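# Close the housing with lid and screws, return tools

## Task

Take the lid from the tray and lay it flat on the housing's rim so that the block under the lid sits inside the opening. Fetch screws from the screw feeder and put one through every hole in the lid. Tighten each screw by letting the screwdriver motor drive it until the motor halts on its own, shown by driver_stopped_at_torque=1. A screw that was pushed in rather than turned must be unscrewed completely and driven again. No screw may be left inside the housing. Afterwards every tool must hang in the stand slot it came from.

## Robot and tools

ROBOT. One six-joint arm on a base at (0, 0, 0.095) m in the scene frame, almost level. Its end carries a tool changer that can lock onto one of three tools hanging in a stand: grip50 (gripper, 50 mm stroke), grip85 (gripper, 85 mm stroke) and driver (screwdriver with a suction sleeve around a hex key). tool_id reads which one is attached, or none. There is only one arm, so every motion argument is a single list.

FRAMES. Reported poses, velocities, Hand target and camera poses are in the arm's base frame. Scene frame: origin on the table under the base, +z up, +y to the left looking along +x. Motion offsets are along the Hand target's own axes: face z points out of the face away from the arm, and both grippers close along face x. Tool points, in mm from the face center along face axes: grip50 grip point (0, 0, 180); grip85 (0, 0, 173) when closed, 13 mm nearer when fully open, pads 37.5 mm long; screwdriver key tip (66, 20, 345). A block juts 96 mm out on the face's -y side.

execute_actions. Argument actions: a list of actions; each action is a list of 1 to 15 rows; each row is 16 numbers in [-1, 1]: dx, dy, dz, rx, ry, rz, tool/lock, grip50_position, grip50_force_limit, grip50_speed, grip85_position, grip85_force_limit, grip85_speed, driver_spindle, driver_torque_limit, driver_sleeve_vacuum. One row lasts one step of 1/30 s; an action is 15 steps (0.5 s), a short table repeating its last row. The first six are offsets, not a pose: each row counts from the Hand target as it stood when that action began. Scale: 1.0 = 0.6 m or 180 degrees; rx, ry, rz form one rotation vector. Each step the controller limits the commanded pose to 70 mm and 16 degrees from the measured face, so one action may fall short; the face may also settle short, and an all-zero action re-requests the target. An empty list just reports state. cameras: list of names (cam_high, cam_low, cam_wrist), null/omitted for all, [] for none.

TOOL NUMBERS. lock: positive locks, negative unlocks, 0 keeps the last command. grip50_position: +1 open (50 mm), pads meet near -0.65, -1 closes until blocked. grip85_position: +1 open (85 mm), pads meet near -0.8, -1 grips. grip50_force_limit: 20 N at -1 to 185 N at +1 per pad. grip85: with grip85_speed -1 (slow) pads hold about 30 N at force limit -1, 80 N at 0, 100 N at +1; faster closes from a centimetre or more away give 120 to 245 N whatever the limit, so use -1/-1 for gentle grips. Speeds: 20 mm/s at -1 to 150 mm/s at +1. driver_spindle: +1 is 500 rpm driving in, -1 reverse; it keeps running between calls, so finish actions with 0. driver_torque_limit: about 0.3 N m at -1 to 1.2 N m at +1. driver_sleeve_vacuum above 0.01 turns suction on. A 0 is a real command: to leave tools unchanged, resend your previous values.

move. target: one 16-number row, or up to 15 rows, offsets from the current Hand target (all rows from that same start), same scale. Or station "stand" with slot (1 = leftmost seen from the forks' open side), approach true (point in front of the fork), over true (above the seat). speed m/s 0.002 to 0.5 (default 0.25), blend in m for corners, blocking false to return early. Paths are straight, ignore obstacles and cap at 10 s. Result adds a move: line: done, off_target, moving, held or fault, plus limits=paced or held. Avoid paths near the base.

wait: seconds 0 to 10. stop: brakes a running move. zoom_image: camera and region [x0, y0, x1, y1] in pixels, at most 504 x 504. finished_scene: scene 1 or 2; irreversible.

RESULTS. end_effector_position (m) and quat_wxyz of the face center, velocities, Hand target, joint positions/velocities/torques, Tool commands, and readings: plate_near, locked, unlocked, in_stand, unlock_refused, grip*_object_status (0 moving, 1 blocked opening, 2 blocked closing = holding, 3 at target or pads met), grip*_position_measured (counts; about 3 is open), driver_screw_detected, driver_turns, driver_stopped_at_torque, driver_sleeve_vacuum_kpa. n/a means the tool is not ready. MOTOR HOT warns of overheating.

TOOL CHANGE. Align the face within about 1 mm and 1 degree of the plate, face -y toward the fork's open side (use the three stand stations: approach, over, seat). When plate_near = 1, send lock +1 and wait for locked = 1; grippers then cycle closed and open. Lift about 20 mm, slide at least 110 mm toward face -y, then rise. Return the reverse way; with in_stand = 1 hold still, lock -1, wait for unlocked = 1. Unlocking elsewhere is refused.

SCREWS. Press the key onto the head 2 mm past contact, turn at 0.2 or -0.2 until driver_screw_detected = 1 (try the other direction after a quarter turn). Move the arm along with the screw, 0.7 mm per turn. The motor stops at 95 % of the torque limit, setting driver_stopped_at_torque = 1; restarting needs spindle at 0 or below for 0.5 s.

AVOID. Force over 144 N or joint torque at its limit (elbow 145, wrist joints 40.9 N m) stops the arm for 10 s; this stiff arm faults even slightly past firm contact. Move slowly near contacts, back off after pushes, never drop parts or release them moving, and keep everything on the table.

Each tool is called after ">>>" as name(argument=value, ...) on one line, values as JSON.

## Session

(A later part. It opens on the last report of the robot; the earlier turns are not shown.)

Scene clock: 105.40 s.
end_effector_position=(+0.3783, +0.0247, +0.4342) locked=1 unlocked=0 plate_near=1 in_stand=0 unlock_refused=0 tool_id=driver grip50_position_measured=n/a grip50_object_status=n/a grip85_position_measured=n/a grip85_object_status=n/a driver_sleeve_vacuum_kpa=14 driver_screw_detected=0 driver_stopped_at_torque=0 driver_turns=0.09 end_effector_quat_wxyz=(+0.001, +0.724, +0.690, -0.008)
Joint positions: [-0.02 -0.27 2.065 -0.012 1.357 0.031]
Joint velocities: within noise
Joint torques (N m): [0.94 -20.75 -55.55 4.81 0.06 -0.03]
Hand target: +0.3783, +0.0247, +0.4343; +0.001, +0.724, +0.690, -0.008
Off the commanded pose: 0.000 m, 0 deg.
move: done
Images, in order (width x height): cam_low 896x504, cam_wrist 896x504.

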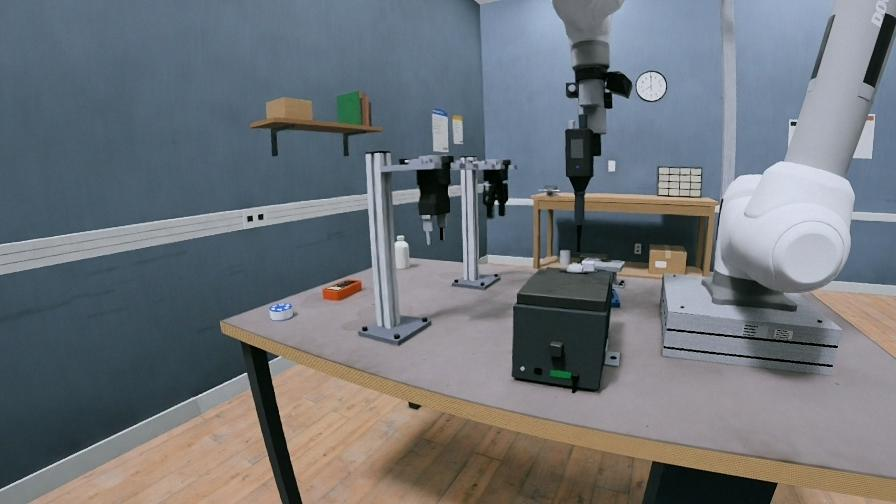

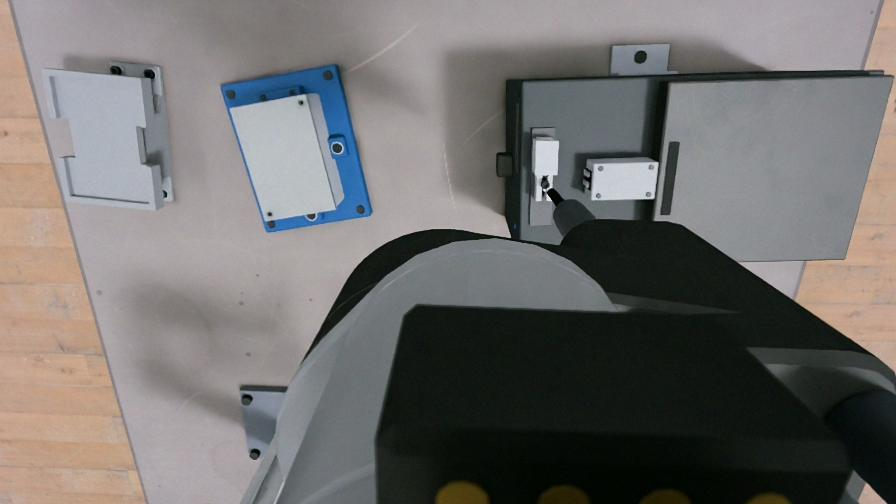

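>>> zoom_image(camera="cam_low", region=[560, 120, 595, 190])

>>> zoom_image(camera="cam_low", region=[570, 236, 588, 268])

>>> move(target=[0,0,0.0287,0,0,0,0,1,1,1,1,-0.1,-1,0,0,1], speed=0.06, cameras=["cam_wrist","cam_low"])

>>> zoom_image(camera="cam_low", region=[560, 120, 595, 190])

>>> zoom_image(camera="cam_low", region=[570, 236, 588, 268])

Scaled by 7.200 from the camera's 896x504 image, which has a finer 1280x720 frame.

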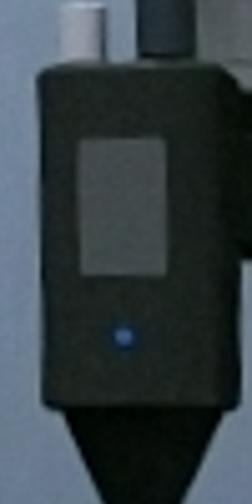

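Scaled by 15.750 from the camera's 896x504 image, which has a finer 1280x720 frame.

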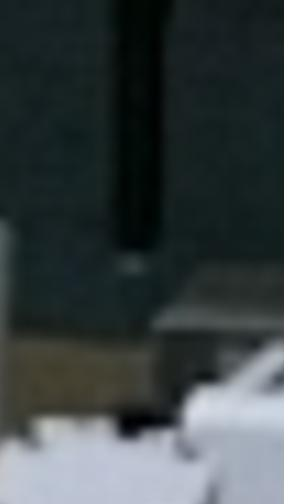

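Scene clock: 109.10 s.
end_effector_position=(+0.3782, +0.0245, +0.4171) locked=1 unlocked=0 plate_near=1 in_stand=0 unlock_refused=0 tool_id=driver grip50_position_measured=n/a grip50_object_status=n/a grip85_position_measured=n/a grip85_object_status=n/a driver_sleeve_vacuum_kpa=14 driver_screw_detected=0 driver_stopped_at_torque=0 driver_turns=0.09 end_effector_quat_wxyz=(+0.001, +0.724, +0.690, -0.008)
Joint positions: [-0.02 -0.263 2.092 -0.012 1.323 0.031]
Joint velocities: within noise
Joint torques (N m): [1.07 -21.36 -54.86 4.83 0.03 -0.02]
Hand target: +0.3782, +0.0245, +0.4170; +0.001, +0.724, +0.690, -0.008
Off the commanded pose: 0.000 m, 0 deg.
move: done
Images, in order (width x height): cam_low 896x504, cam_wrist 896x504.

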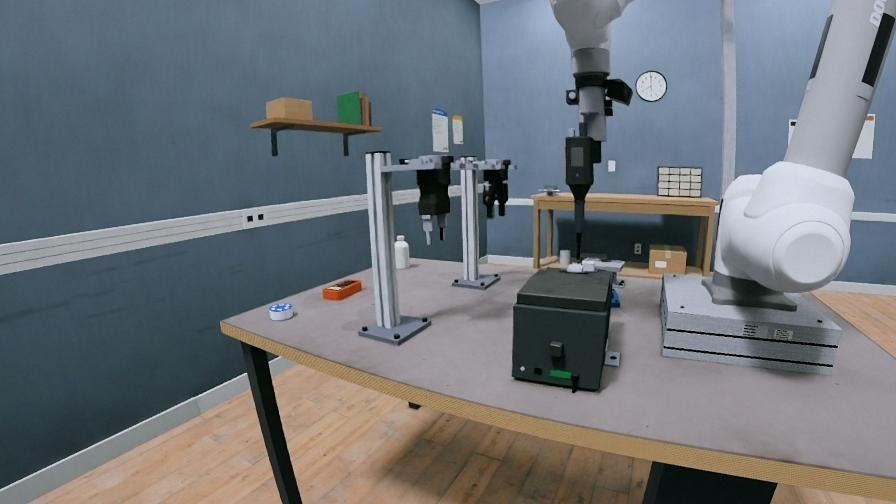

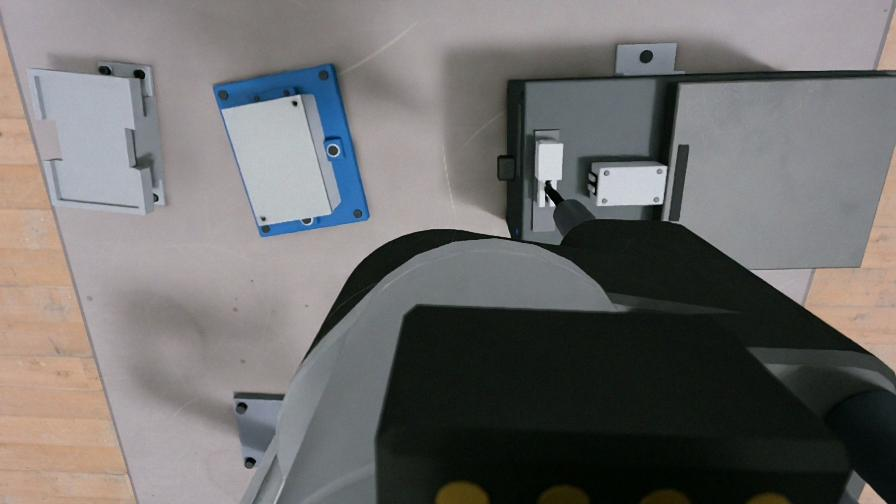

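Scaled by 7.200 from the camera's 896x504 image, which has a finer 1280x720 frame.

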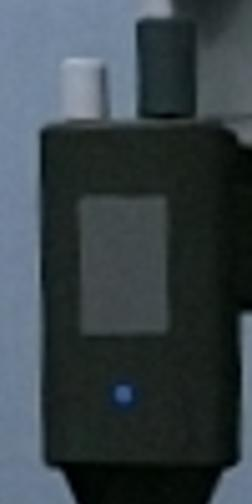

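Scaled by 15.750 from the camera's 896x504 image, which has a finer 1280x720 frame.

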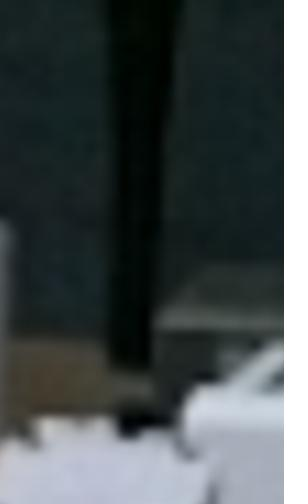

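>>> move(target=[0,0,0.0082,0,0,0,0,1,1,1,1,-0.1,-1,0,0,1], speed=0.03, cameras=["cam_wrist"])

>>> zoom_image(camera="cam_wrist", region=[536, 176, 562, 202])

Scene clock: 111.60 s.
end_effector_position=(+0.3781, +0.0245, +0.4121) locked=1 unlocked=0 plate_near=1 in_stand=0 unlock_refused=0 tool_id=driver grip50_position_measured=n/a grip50_object_status=n/a grip85_position_measured=n/a grip85_object_status=n/a driver_sleeve_vacuum_kpa=14 driver_screw_detected=0 driver_stopped_at_torque=0 driver_turns=0.09 end_effector_quat_wxyz=(+0.001, +0.724, +0.690, -0.008)
Joint positions: [-0.02 -0.26 2.099 -0.012 1.313 0.031]
Joint velocities: within noise
Joint torques (N m): [0.94 -19.21 -52.74 4.53 0.05 0.01]
Hand target: +0.3781, +0.0245, +0.4121; +0.001, +0.724, +0.690, -0.008
Off the commanded pose: 0.000 m, 0 deg.
move: done
Images, in order (width x height): cam_wrist 896x504.

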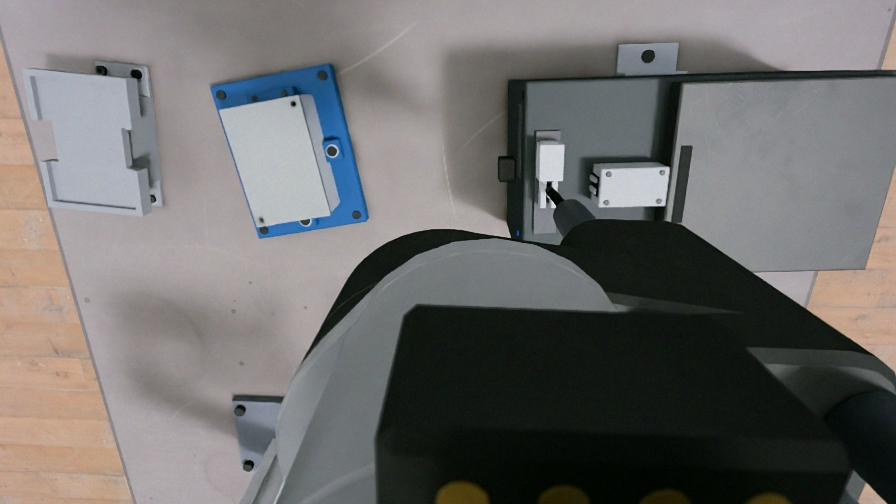

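Scaled by 19.385 from the camera's 896x504 image, which has a finer 1280x720 frame.

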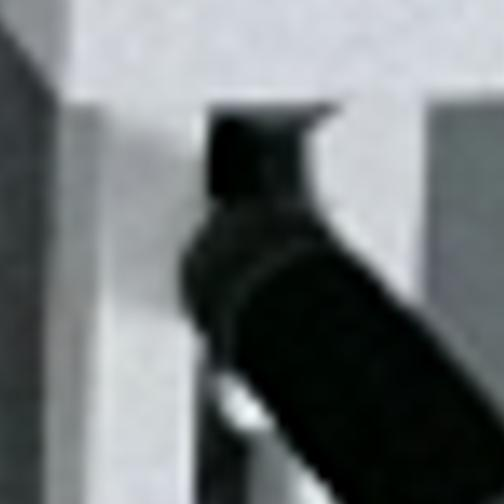

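>>> execute_actions(actions=[[[0.0003,0,0,0,0,0,0,1,1,1,1,-0.1,-1,0.1,0,1],[0.0006,0.0001,0,0,0,0,0,1,1,1,1,-0.1,-1,0.1,0,1],[0.0005,0.0004,0,0,0,0,0,1,1,1,1,-0.1,-1,0.1,0,1],[0.0003,0.0006,0,0,0,0,0,1,1,1,1,-0.1,-1,0.1,0,1],[0,0.0006,0,0,0,0,0,1,1,1,1,-0.1,-1,0.1,0,1],[-0.0003,0.0005,0,0,0,0,0,1,1,1,1,-0.1,-1,0.1,0,1],[-0.0005,0.0003,0,0,0,0,0,1,1,1,1,-0.1,-1,0.1,0,1],[-0.0006,0,0,0,0,0,0,1,1,1,1,-0.1,-1,0.1,0,1],[-0.0005,-0.0003,0,0,0,0,0,1,1,1,1,-0.1,-1,0.1,0,1],[-0.0003,-0.0005,0,0,0,0,0,1,1,1,1,-0.1,-1,0.1,0,1],[0,-0.0006,0,0,0,0,0,1,1,1,1,-0.1,-1,0.1,0,1],[0.0003,-0.0005,0,0,0,0,0,1,1,1,1,-0.1,-1,0.1,0,1],[0.0005,-0.0003,0,0,0,0,0,1,1,1,1,-0.1,-1,0.1,0,1],[0.0002,-0.0001,0,0,0,0,0,1,1,1,1,-0.1,-1,0.1,0,1],[0,0,0,0,0,0,0,1,1,1,1,-0.1,-1,0,0,1]]], cameras=[])

Scene clock: 112.77 s.
end_effector_position=(+0.3781, +0.0245, +0.4121) locked=1 unlocked=0 plate_near=1 in_stand=0 unlock_refused=0 tool_id=driver grip50_position_measured=n/a grip50_object_status=n/a grip85_position_measured=n/a grip85_object_status=n/a driver_sleeve_vacuum_kpa=14 driver_screw_detected=0 driver_stopped_at_torque=0 driver_turns=0.47 end_effector_quat_wxyz=(+0.001, +0.724, +0.690, -0.008)
Joint positions: [-0.02 -0.26 2.099 -0.012 1.313 0.031]
Joint velocities: within noise
Joint torques (N m): [1.23 -19.78 -52.56 4.33 0.04 0.01]
Hand target: +0.3781, +0.0245, +0.4121; +0.001, +0.724, +0.690, -0.008
Off the commanded pose: 0.000 m, 0 deg.
Step readings (end_effector_position):
0: (+0.3781, +0.0245, +0.4121)
1: (+0.3781, +0.0245, +0.4121)
2: (+0.3781, +0.0245, +0.4121)
4: (+0.3782, +0.0246, +0.4120)
8: (+0.3784, +0.0243, +0.4120)
15: (+0.3780, +0.0246, +0.4121)
No camera images: "cameras" was empty.

>>> execute_actions(actions=[[[0,-0.0002,0,0,0,0,0,1,1,1,1,-0.1,-1,-0.1,0,1],[0,-0.0004,0,0,0,0,0,1,1,1,1,-0.1,-1,-0.1,0,1],[0,-0.0006,0,0,0,0,0,1,1,1,1,-0.1,-1,-0.1,0,1],[0,-0.0008,0,0,0,0,0,1,1,1,1,-0.1,-1,-0.1,0,1],[0,-0.001,0,0,0,0,0,1,1,1,1,-0.1,-1,-0.1,0,1],[0,-0.0012,0,0,0,0,0,1,1,1,1,-0.1,-1,-0.1,0,1],[0,-0.0014,0,0,0,0,0,1,1,1,1,-0.1,-1,-0.1,0,1],[0,-0.0016,0,0,0,0,0,1,1,1,1,-0.1,-1,-0.1,0,1],[0,-0.0018,0,0,0,0,0,1,1,1,1,-0.1,-1,-0.1,0,1],[0,-0.002,0,0,0,0,0,1,1,1,1,-0.1,-1,-0.1,0,1],[0,-0.0022,0,0,0,0,0,1,1,1,1,-0.1,-1,-0.1,0,1],[0,-0.0024,0,0,0,0,0,1,1,1,1,-0.1,-1,-0.1,0,1],[0,-0.0026,0,0,0,0,0,1,1,1,1,-0.1,-1,-0.1,0,1],[0,-0.0026,0,0,0,0,0,1,1,1,1,-0.1,-1,-0.1,0,1],[0,-0.0026,0,0,0,0,0,1,1,1,1,-0.1,-1,0,0,1]]], cameras=["cam_wrist","cam_low"])

>>> zoom_image(camera="cam_wrist", region=[536, 176, 562, 202])

>>> zoom_image(camera="cam_low", region=[566, 246, 590, 272])

Scene clock: 113.73 s.
end_effector_position=(+0.3766, +0.0245, +0.4121) locked=1 unlocked=0 plate_near=1 in_stand=0 unlock_refused=0 tool_id=driver grip50_position_measured=n/a grip50_object_status=n/a grip85_position_measured=n/a grip85_object_status=n/a driver_sleeve_vacuum_kpa=35 driver_screw_detected=1 driver_stopped_at_torque=0 driver_turns=0.09 end_effector_quat_wxyz=(+0.001, +0.724, +0.690, -0.008)
Joint positions: [-0.02 -0.263 2.101 -0.013 1.314 0.031]
Joint velocities: within noise
Joint torques (N m): [2.29 -19.67 -52.73 6.23 0.39 -0.09]
Hand target: +0.3766, +0.0246, +0.4121; +0.001, +0.724, +0.690, -0.008
Off the commanded pose: 0.000 m, 0 deg.
Step readings (end_effector_position):
0: (+0.3781, +0.0245, +0.4121)
1: (+0.3781, +0.0245, +0.4121)
2: (+0.3781, +0.0245, +0.4121)
4: (+0.3780, +0.0245, +0.4122)
8: (+0.3774, +0.0245, +0.4121)
15: (+0.3766, +0.0245, +0.4121)
Images, in order (width x height): cam_low 896x504, cam_wrist 896x504.

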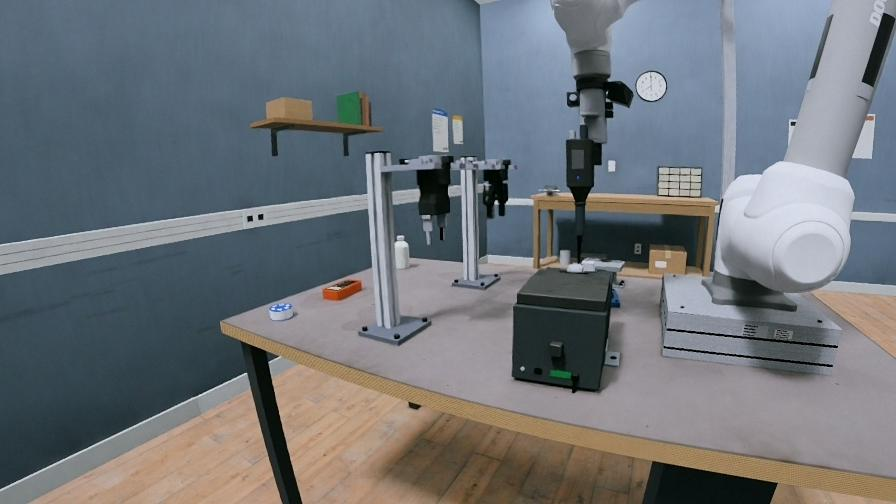

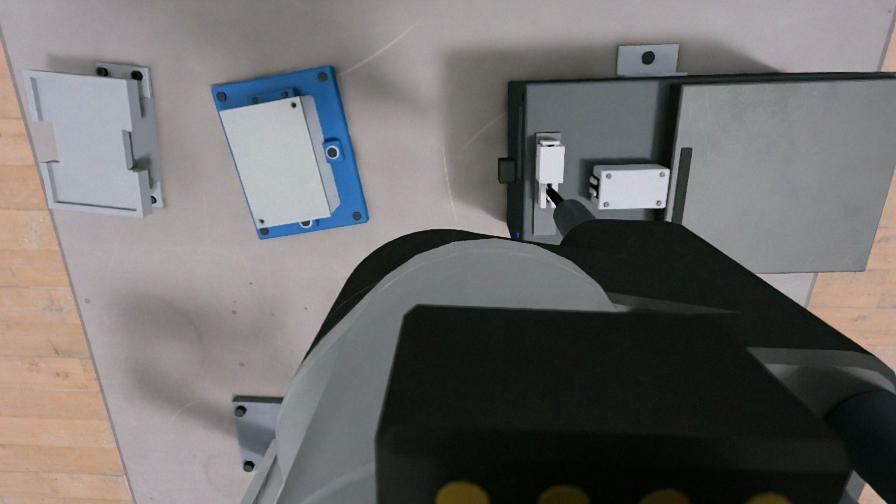

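Scaled by 19.385 from the camera's 896x504 image, which has a finer 1280x720 frame.

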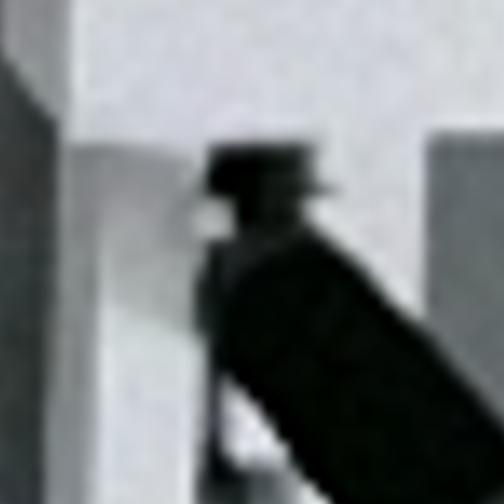

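Scaled by 19.385 from the camera's 896x504 image, which has a finer 1280x720 frame.

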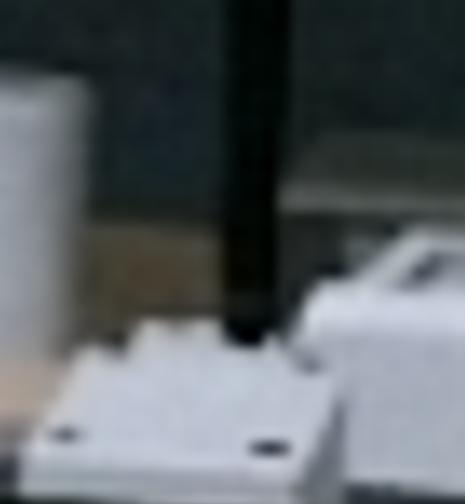

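>>> move(target=[[0,0.0008,0,0,0,0,0,1,1,1,1,-0.1,-1,0,0,1],[0,0.0008,-0.03,0,0,0,0,1,1,1,1,-0.1,-1,0,0,1]], speed=0.03, cameras=["cam_wrist","cam_low"])

>>> zoom_image(camera="cam_wrist", region=[530, 170, 562, 202])

>>> zoom_image(camera="cam_low", region=[566, 236, 590, 272])

Scene clock: 114.87 s.
end_effector_position=(+0.3772, +0.0247, +0.4301) locked=1 unlocked=0 plate_near=1 in_stand=0 unlock_refused=0 tool_id=driver grip50_position_measured=n/a grip50_object_status=n/a grip85_position_measured=n/a grip85_object_status=n/a driver_sleeve_vacuum_kpa=39 driver_screw_detected=1 driver_stopped_at_torque=0 driver_turns=0.09 end_effector_quat_wxyz=(+0.001, +0.724, +0.690, -0.008)
Joint positions: [-0.02 -0.27 2.073 -0.012 1.349 0.031]
Joint velocities: within noise
Joint torques (N m): [1.17 -20.5 -55.4 4.83 0.09 -0.02]
Hand target: +0.3772, +0.0247, +0.4301; +0.001, +0.724, +0.690, -0.008
Off the commanded pose: 0.000 m, 0 deg.
move: done
Images, in order (width x height): cam_low 896x504, cam_wrist 896x504.

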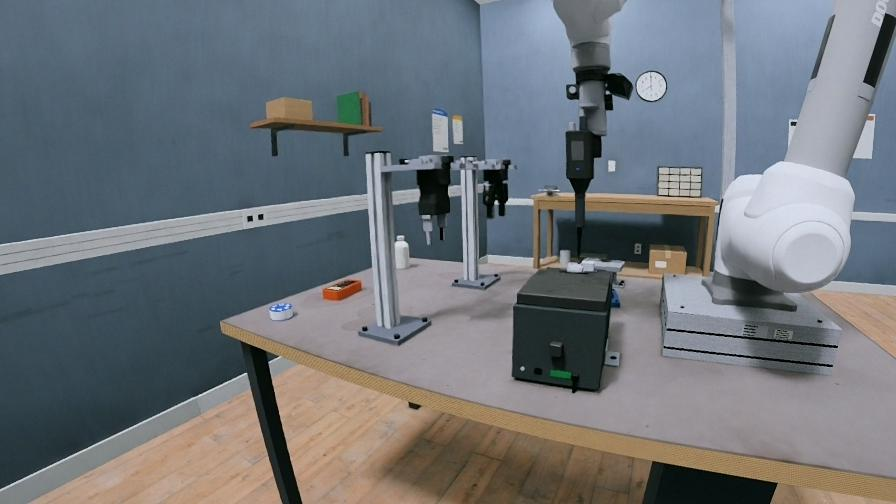

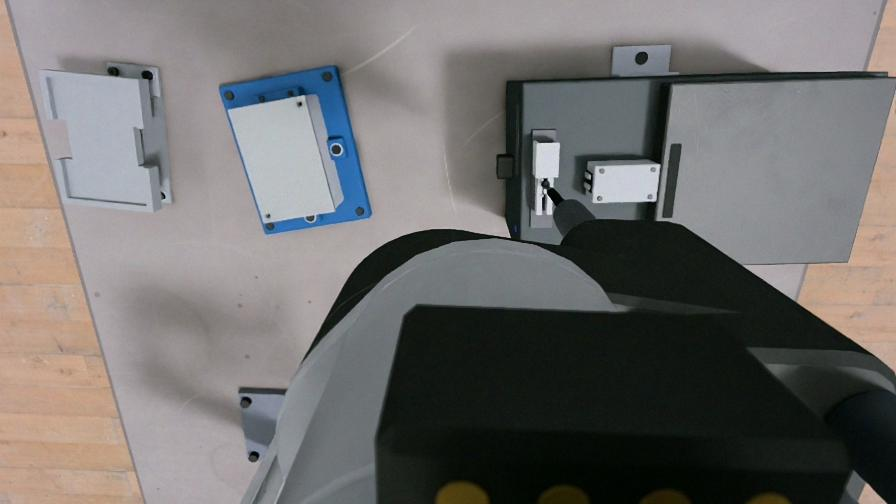

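Scaled by 15.750 from the camera's 896x504 image, which has a finer 1280x720 frame.

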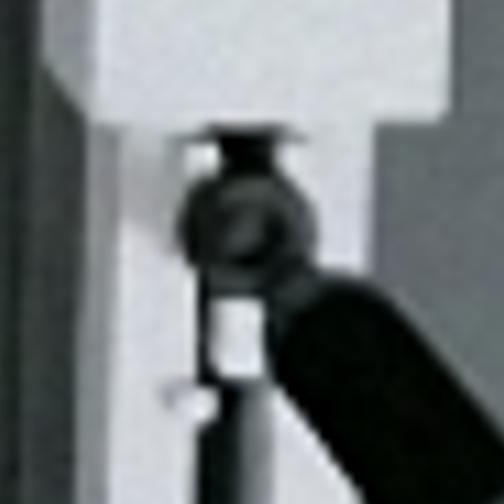

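Scaled by 14.000 from the camera's 896x504 image, which has a finer 1280x720 frame.

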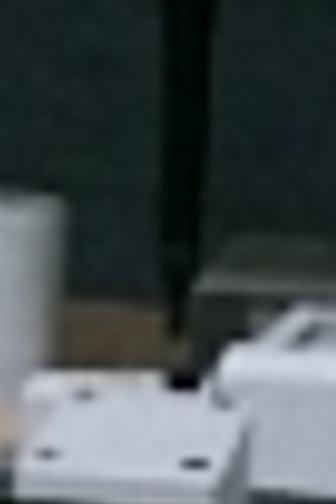

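>>> move(target=[[0,0,-0.05,0,0,0,0,1,1,1,1,-0.1,-1,0,0,1],[-0.3853,-0.0875,0.0558,0,0,0,0,1,1,1,1,-0.1,-1,0,0,1]], speed=[0.1,0.2], blend=0.01, cameras=["cam_wrist","cam_low"])

Scene clock: 118.07 s.
end_effector_position=(+0.3133, -0.2040, +0.4000) locked=1 unlocked=0 plate_near=1 in_stand=0 unlock_refused=0 tool_id=driver grip50_position_measured=n/a grip50_object_status=n/a grip85_position_measured=n/a grip85_object_status=n/a driver_sleeve_vacuum_kpa=39 driver_screw_detected=1 driver_stopped_at_torque=0 driver_turns=0.09 end_effector_quat_wxyz=(+0.001, +0.724, +0.690, -0.008)
Joint positions: [-0.662 -0.266 2.126 -0.016 1.283 -0.609]
Joint velocities: within noise
Joint torques (N m): [1.59 -20.85 -54.29 4.78 0.48 -0.02]
Hand target: +0.3133, -0.2040, +0.4000; +0.001, +0.724, +0.690, -0.008
Off the commanded pose: 0.000 m, 0 deg.
move: done
Images, in order (width x height): cam_low 896x504, cam_wrist 896x504.

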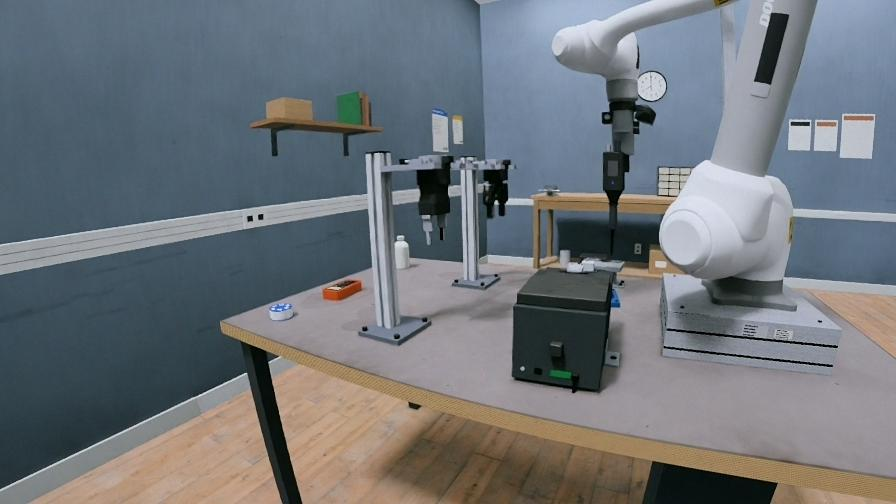

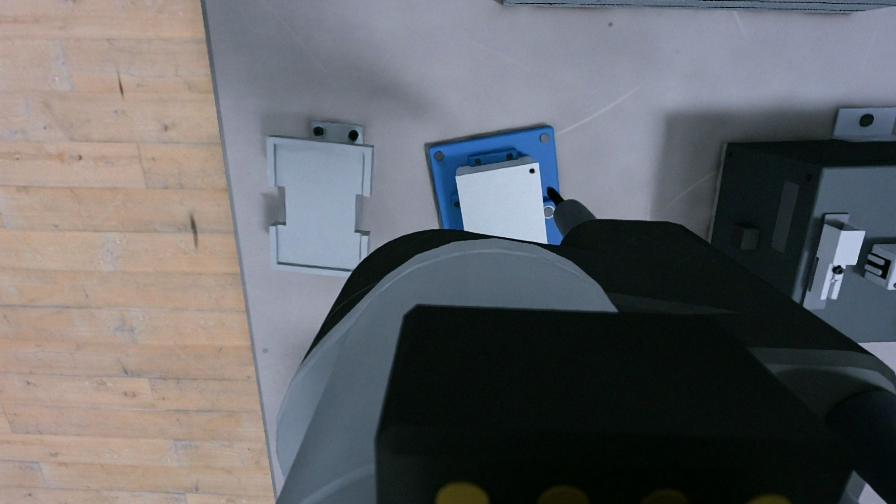

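>>> zoom_image(camera="cam_wrist", region=[520, 155, 570, 205])

>>> zoom_image(camera="cam_low", region=[600, 225, 640, 275])

Scaled by 10.080 from the camera's 896x504 image, which has a finer 1280x720 frame.

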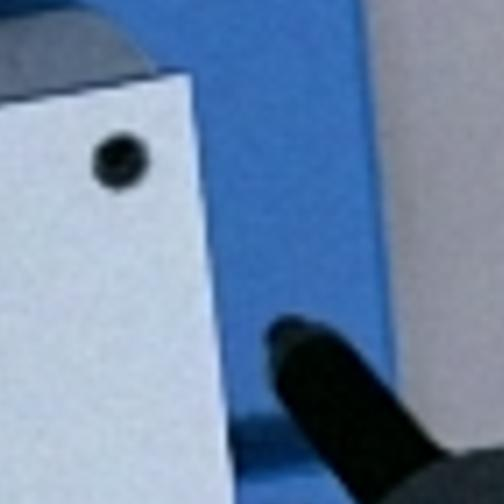

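Scaled by 10.080 from the camera's 896x504 image, which has a finer 1280x720 frame.

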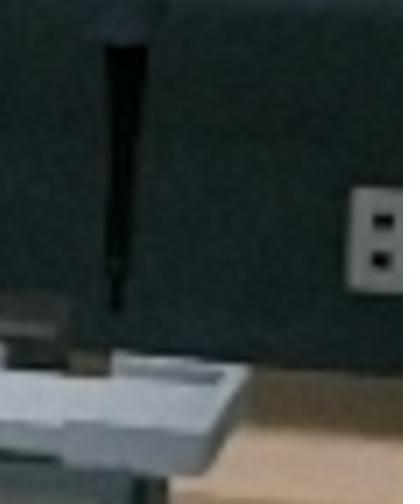

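>>> zoom_image(camera="cam_wrist", region=[540, 178, 562, 200])

>>> zoom_image(camera="cam_wrist", region=[521, 160, 543, 182])

>>> zoom_image(camera="cam_low", region=[602, 246, 622, 266])

Scaled by 22.909 from the camera's 896x504 image, which has a finer 1280x720 frame.

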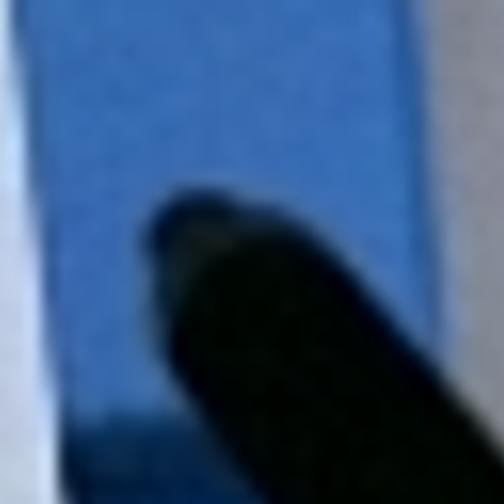

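Scaled by 22.909 from the camera's 896x504 image, which has a finer 1280x720 frame.

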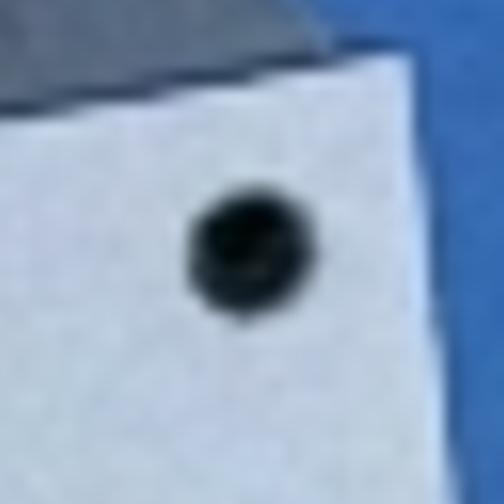

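Scaled by 25.200 from the camera's 896x504 image, which has a finer 1280x720 frame.

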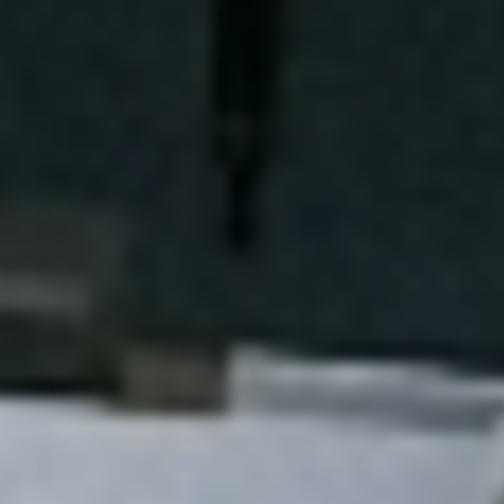

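>>> move(target=[-0.0008,0.0037,0.1267,0,0,0,0,1,1,1,1,-0.1,-1,0,0,1], speed=0.12, cameras=["cam_wrist","cam_low"])

>>> zoom_image(camera="cam_wrist", region=[534, 172, 562, 200])

>>> zoom_image(camera="cam_low", region=[595, 255, 630, 295])

Scene clock: 120.03 s.
end_effector_position=(+0.3147, -0.2055, +0.3240) locked=1 unlocked=0 plate_near=1 in_stand=0 unlock_refused=0 tool_id=driver grip50_position_measured=n/a grip50_object_status=n/a grip85_position_measured=n/a grip85_object_status=n/a driver_sleeve_vacuum_kpa=39 driver_screw_detected=1 driver_stopped_at_torque=0 driver_turns=0.09 end_effector_quat_wxyz=(+0.001, +0.724, +0.690, -0.008)
Joint positions: [-0.662 -0.209 2.23 -0.017 1.121 -0.606]
Joint velocities: within noise
Joint torques (N m): [1.34 -24.35 -50.85 4.5 0.59 0.03]
Hand target: +0.3147, -0.2055, +0.3240; +0.001, +0.724, +0.690, -0.008
Off the commanded pose: 0.000 m, 0 deg.
move: done
Images, in order (width x height): cam_low 896x504, cam_wrist 896x504.

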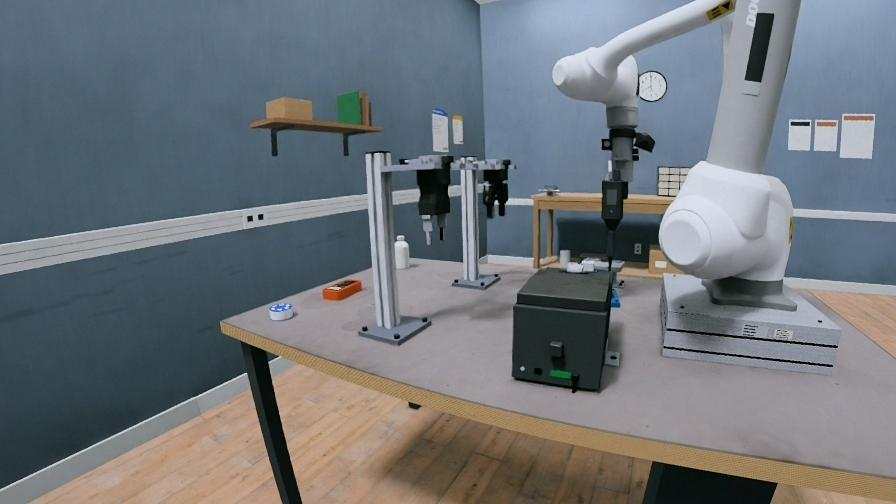

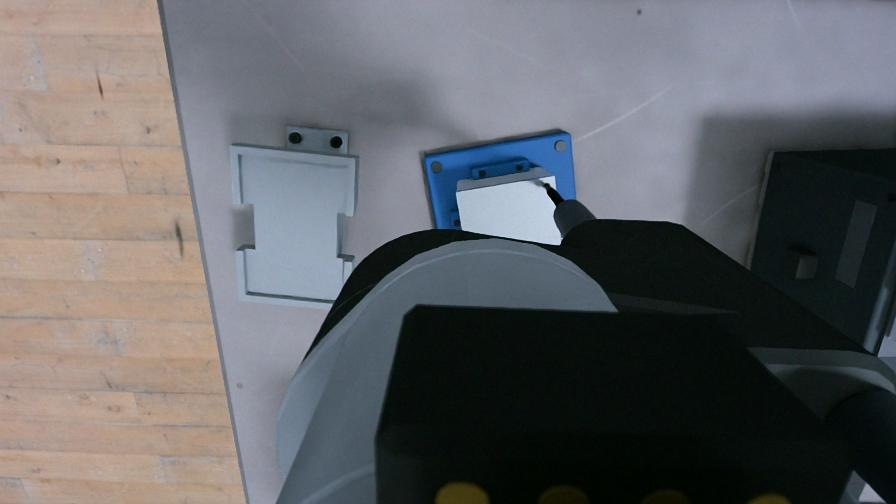

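Scaled by 18.000 from the camera's 896x504 image, which has a finer 1280x720 frame.

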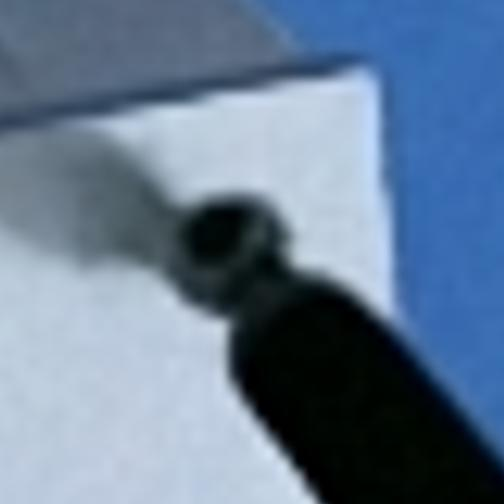

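Scaled by 12.600 from the camera's 896x504 image, which has a finer 1280x720 frame.

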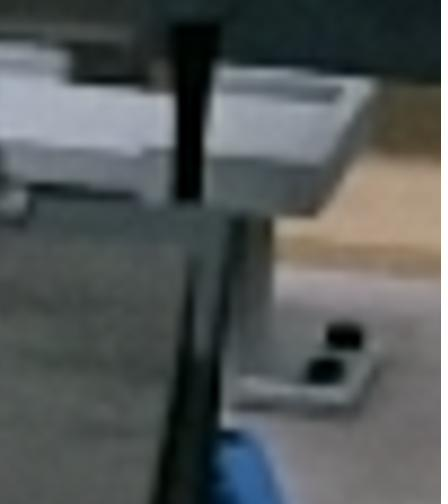

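>>> move(target=[0,0,0.0083,0,0,0,0,1,1,1,1,-0.1,-1,0,0,1], speed=0.03, cameras=["cam_wrist"])

>>> zoom_image(camera="cam_wrist", region=[538, 176, 558, 196])

Scene clock: 121.00 s.
end_effector_position=(+0.3146, -0.2055, +0.3190) locked=1 unlocked=0 plate_near=1 in_stand=0 unlock_refused=0 tool_id=driver grip50_position_measured=n/a grip50_object_status=n/a grip85_position_measured=n/a grip85_object_status=n/a driver_sleeve_vacuum_kpa=39 driver_screw_detected=1 driver_stopped_at_torque=0 driver_turns=0.09 end_effector_quat_wxyz=(+0.001, +0.724, +0.690, -0.008)
Joint positions: [-0.663 -0.204 2.237 -0.017 1.11 -0.606]
Joint velocities: within noise
Joint torques (N m): [1.2 -22.94 -48.81 4.32 0.41 0.01]
Hand target: +0.3146, -0.2055, +0.3190; +0.001, +0.724, +0.690, -0.008
Off the commanded pose: 0.000 m, 0 deg.
move: done
Images, in order (width x height): cam_wrist 896x504.

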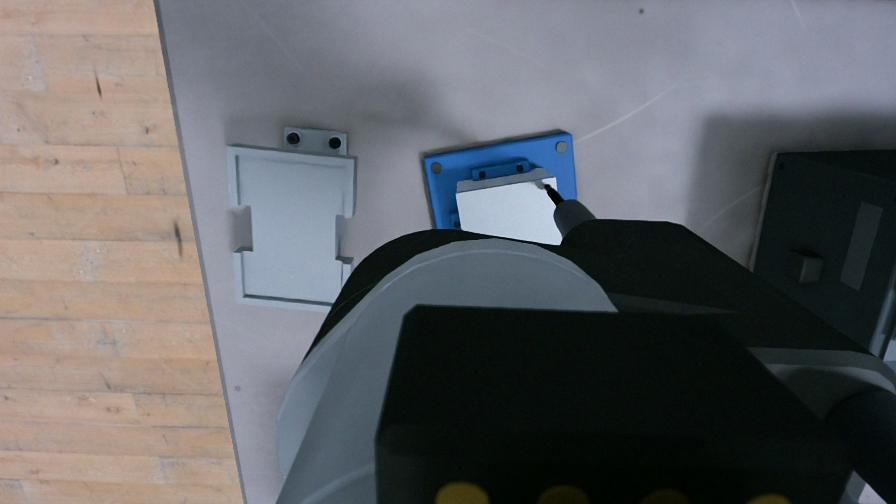

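Scaled by 25.200 from the camera's 896x504 image, which has a finer 1280x720 frame.

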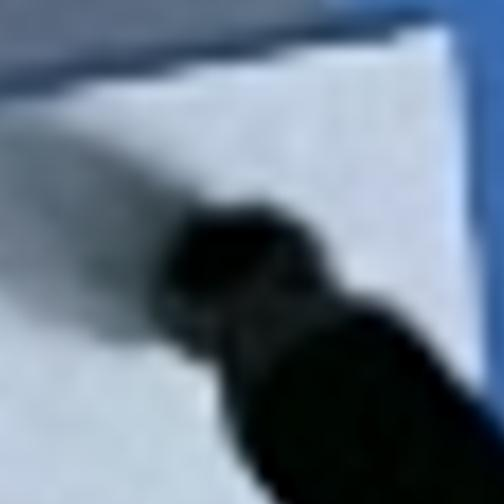

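>>> move(target=[-0.0003,-0.0002,0.005,0,0,0,0,1,1,1,1,-0.1,-1,0,0,1], speed=0.02, cameras=["cam_wrist"])

>>> zoom_image(camera="cam_wrist", region=[538, 176, 558, 196])

Scene clock: 121.90 s.
end_effector_position=(+0.3145, -0.2058, +0.3160) locked=1 unlocked=0 plate_near=1 in_stand=0 unlock_refused=0 tool_id=driver grip50_position_measured=n/a grip50_object_status=n/a grip85_position_measured=n/a grip85_object_status=n/a driver_sleeve_vacuum_kpa=39 driver_screw_detected=1 driver_stopped_at_torque=0 driver_turns=0.09 end_effector_quat_wxyz=(+0.001, +0.724, +0.690, -0.008)
Joint positions: [-0.663 -0.202 2.241 -0.017 1.103 -0.607]
Joint velocities: within noise
Joint torques (N m): [1.49 -22.58 -47.73 3.85 0.28 0.06]
Hand target: +0.3145, -0.2058, +0.3160; +0.001, +0.724, +0.690, -0.008
Off the commanded pose: 0.000 m, 0 deg.
move: done
Images, in order (width x height): cam_wrist 896x504.

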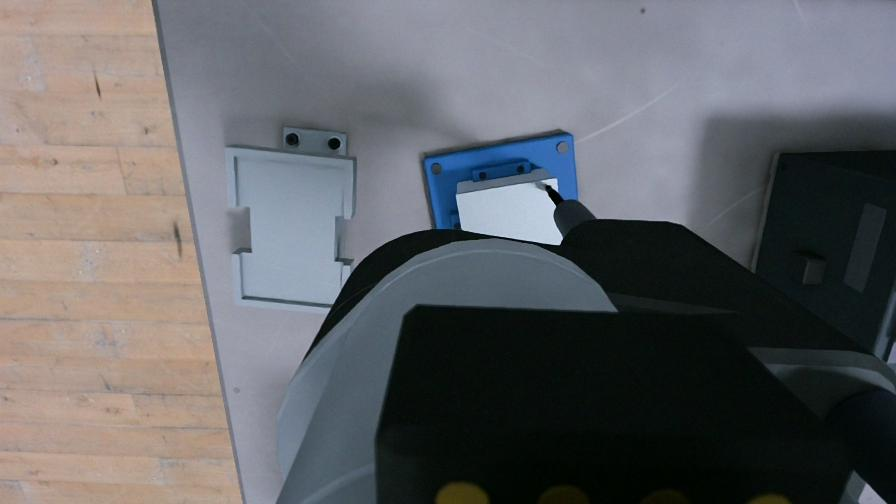

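Scaled by 25.200 from the camera's 896x504 image, which has a finer 1280x720 frame.

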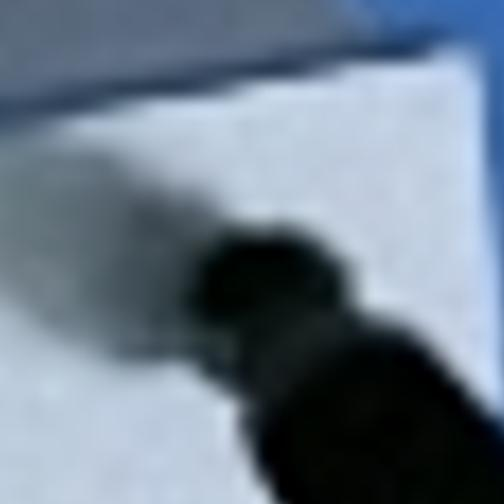

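>>> execute_actions(actions=[], cameras=["cam_low","cam_wrist"])

>>> zoom_image(camera="cam_wrist", region=[530, 166, 570, 206])

Scene clock: 122.63 s.
end_effector_position=(+0.3145, -0.2058, +0.3160) locked=1 unlocked=0 plate_near=1 in_stand=0 unlock_refused=0 tool_id=driver grip50_position_measured=n/a grip50_object_status=n/a grip85_position_measured=n/a grip85_object_status=n/a driver_sleeve_vacuum_kpa=39 driver_screw_detected=1 driver_stopped_at_torque=0 driver_turns=0.09 end_effector_quat_wxyz=(+0.001, +0.724, +0.690, -0.008)
Joint positions: [-0.663 -0.202 2.241 -0.017 1.103 -0.607]
Joint velocities: within noise
Joint torques (N m): [1.07 -22.41 -47.82 3.84 0.26 -0.01]
Hand target: +0.3145, -0.2058, +0.3160; +0.001, +0.724, +0.690, -0.008
Tool commands: tool/lock=+0.0 tool/grip50_position=+1.0 tool/grip50_force_limit=+1.0 tool/grip50_speed=+1.0 tool/grip85_position=+1.0 tool/grip85_force_limit=-0.1 tool/grip85_speed=-1.0 tool/driver_spindle=+0.0 tool/driver_torque_limit=+0.0 tool/driver_sleeve_vacuum=+1.0
Off the commanded pose: 0.000 m, 0 deg.
Images, in order (width x height): cam_low 896x504, cam_wrist 896x504.

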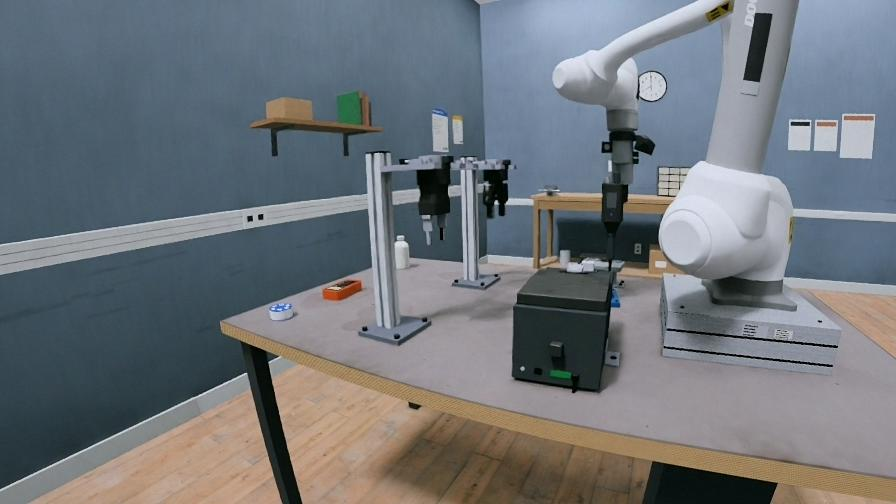

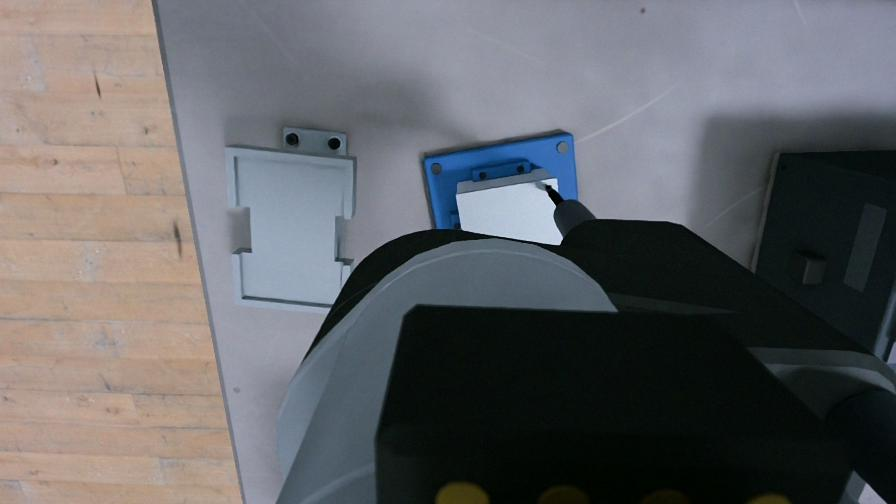

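Scaled by 12.600 from the camera's 896x504 image, which has a finer 1280x720 frame.

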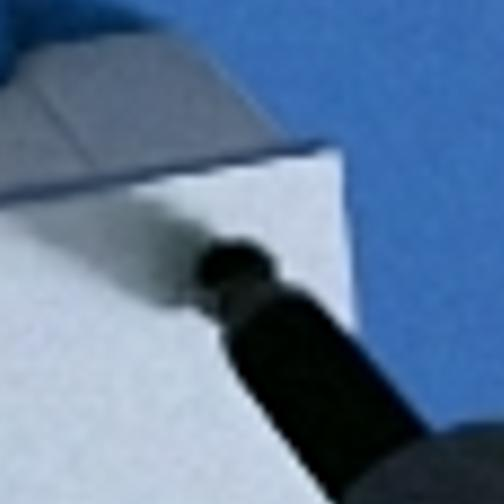

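>>> move(target=[0,0,0.0033333,0,0,0,0,1,1,1,1,-0.1,-1,0,0,1], speed=0.01, cameras=["cam_wrist"])

>>> zoom_image(camera="cam_wrist", region=[538, 176, 558, 196])

Scene clock: 123.43 s.
end_effector_position=(+0.3145, -0.2058, +0.3140) locked=1 unlocked=0 plate_near=1 in_stand=0 unlock_refused=0 tool_id=driver grip50_position_measured=n/a grip50_object_status=n/a grip85_position_measured=n/a grip85_object_status=n/a driver_sleeve_vacuum_kpa=39 driver_screw_detected=1 driver_stopped_at_torque=0 driver_turns=0.09 end_effector_quat_wxyz=(+0.001, +0.724, +0.690, -0.008)
Joint positions: [-0.663 -0.2 2.244 -0.017 1.099 -0.607]
Joint velocities: within noise
Joint torques (N m): [1.24 -22.34 -47.11 3.78 0.18 0.01]
Hand target: +0.3145, -0.2058, +0.3140; +0.001, +0.724, +0.690, -0.008
Off the commanded pose: 0.000 m, 0 deg.
move: done
Images, in order (width x height): cam_wrist 896x504.

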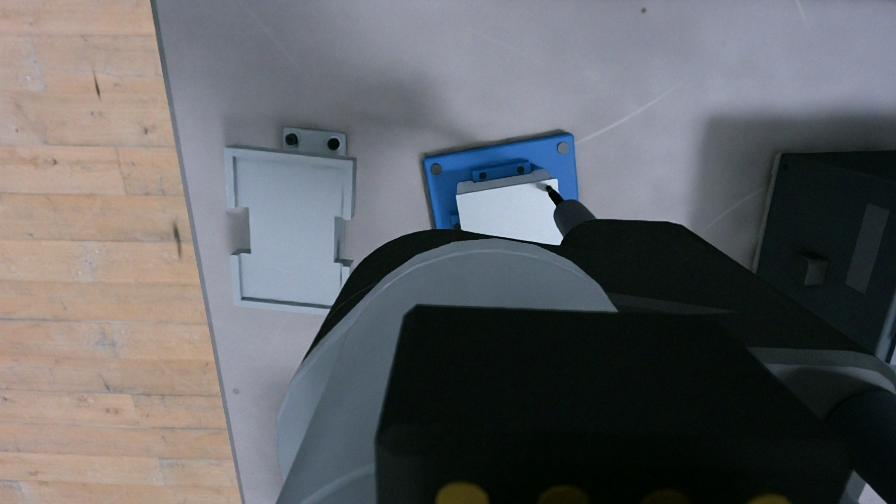

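Scaled by 25.200 from the camera's 896x504 image, which has a finer 1280x720 frame.

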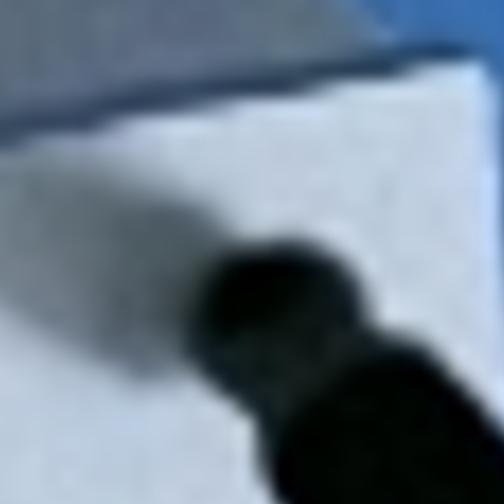

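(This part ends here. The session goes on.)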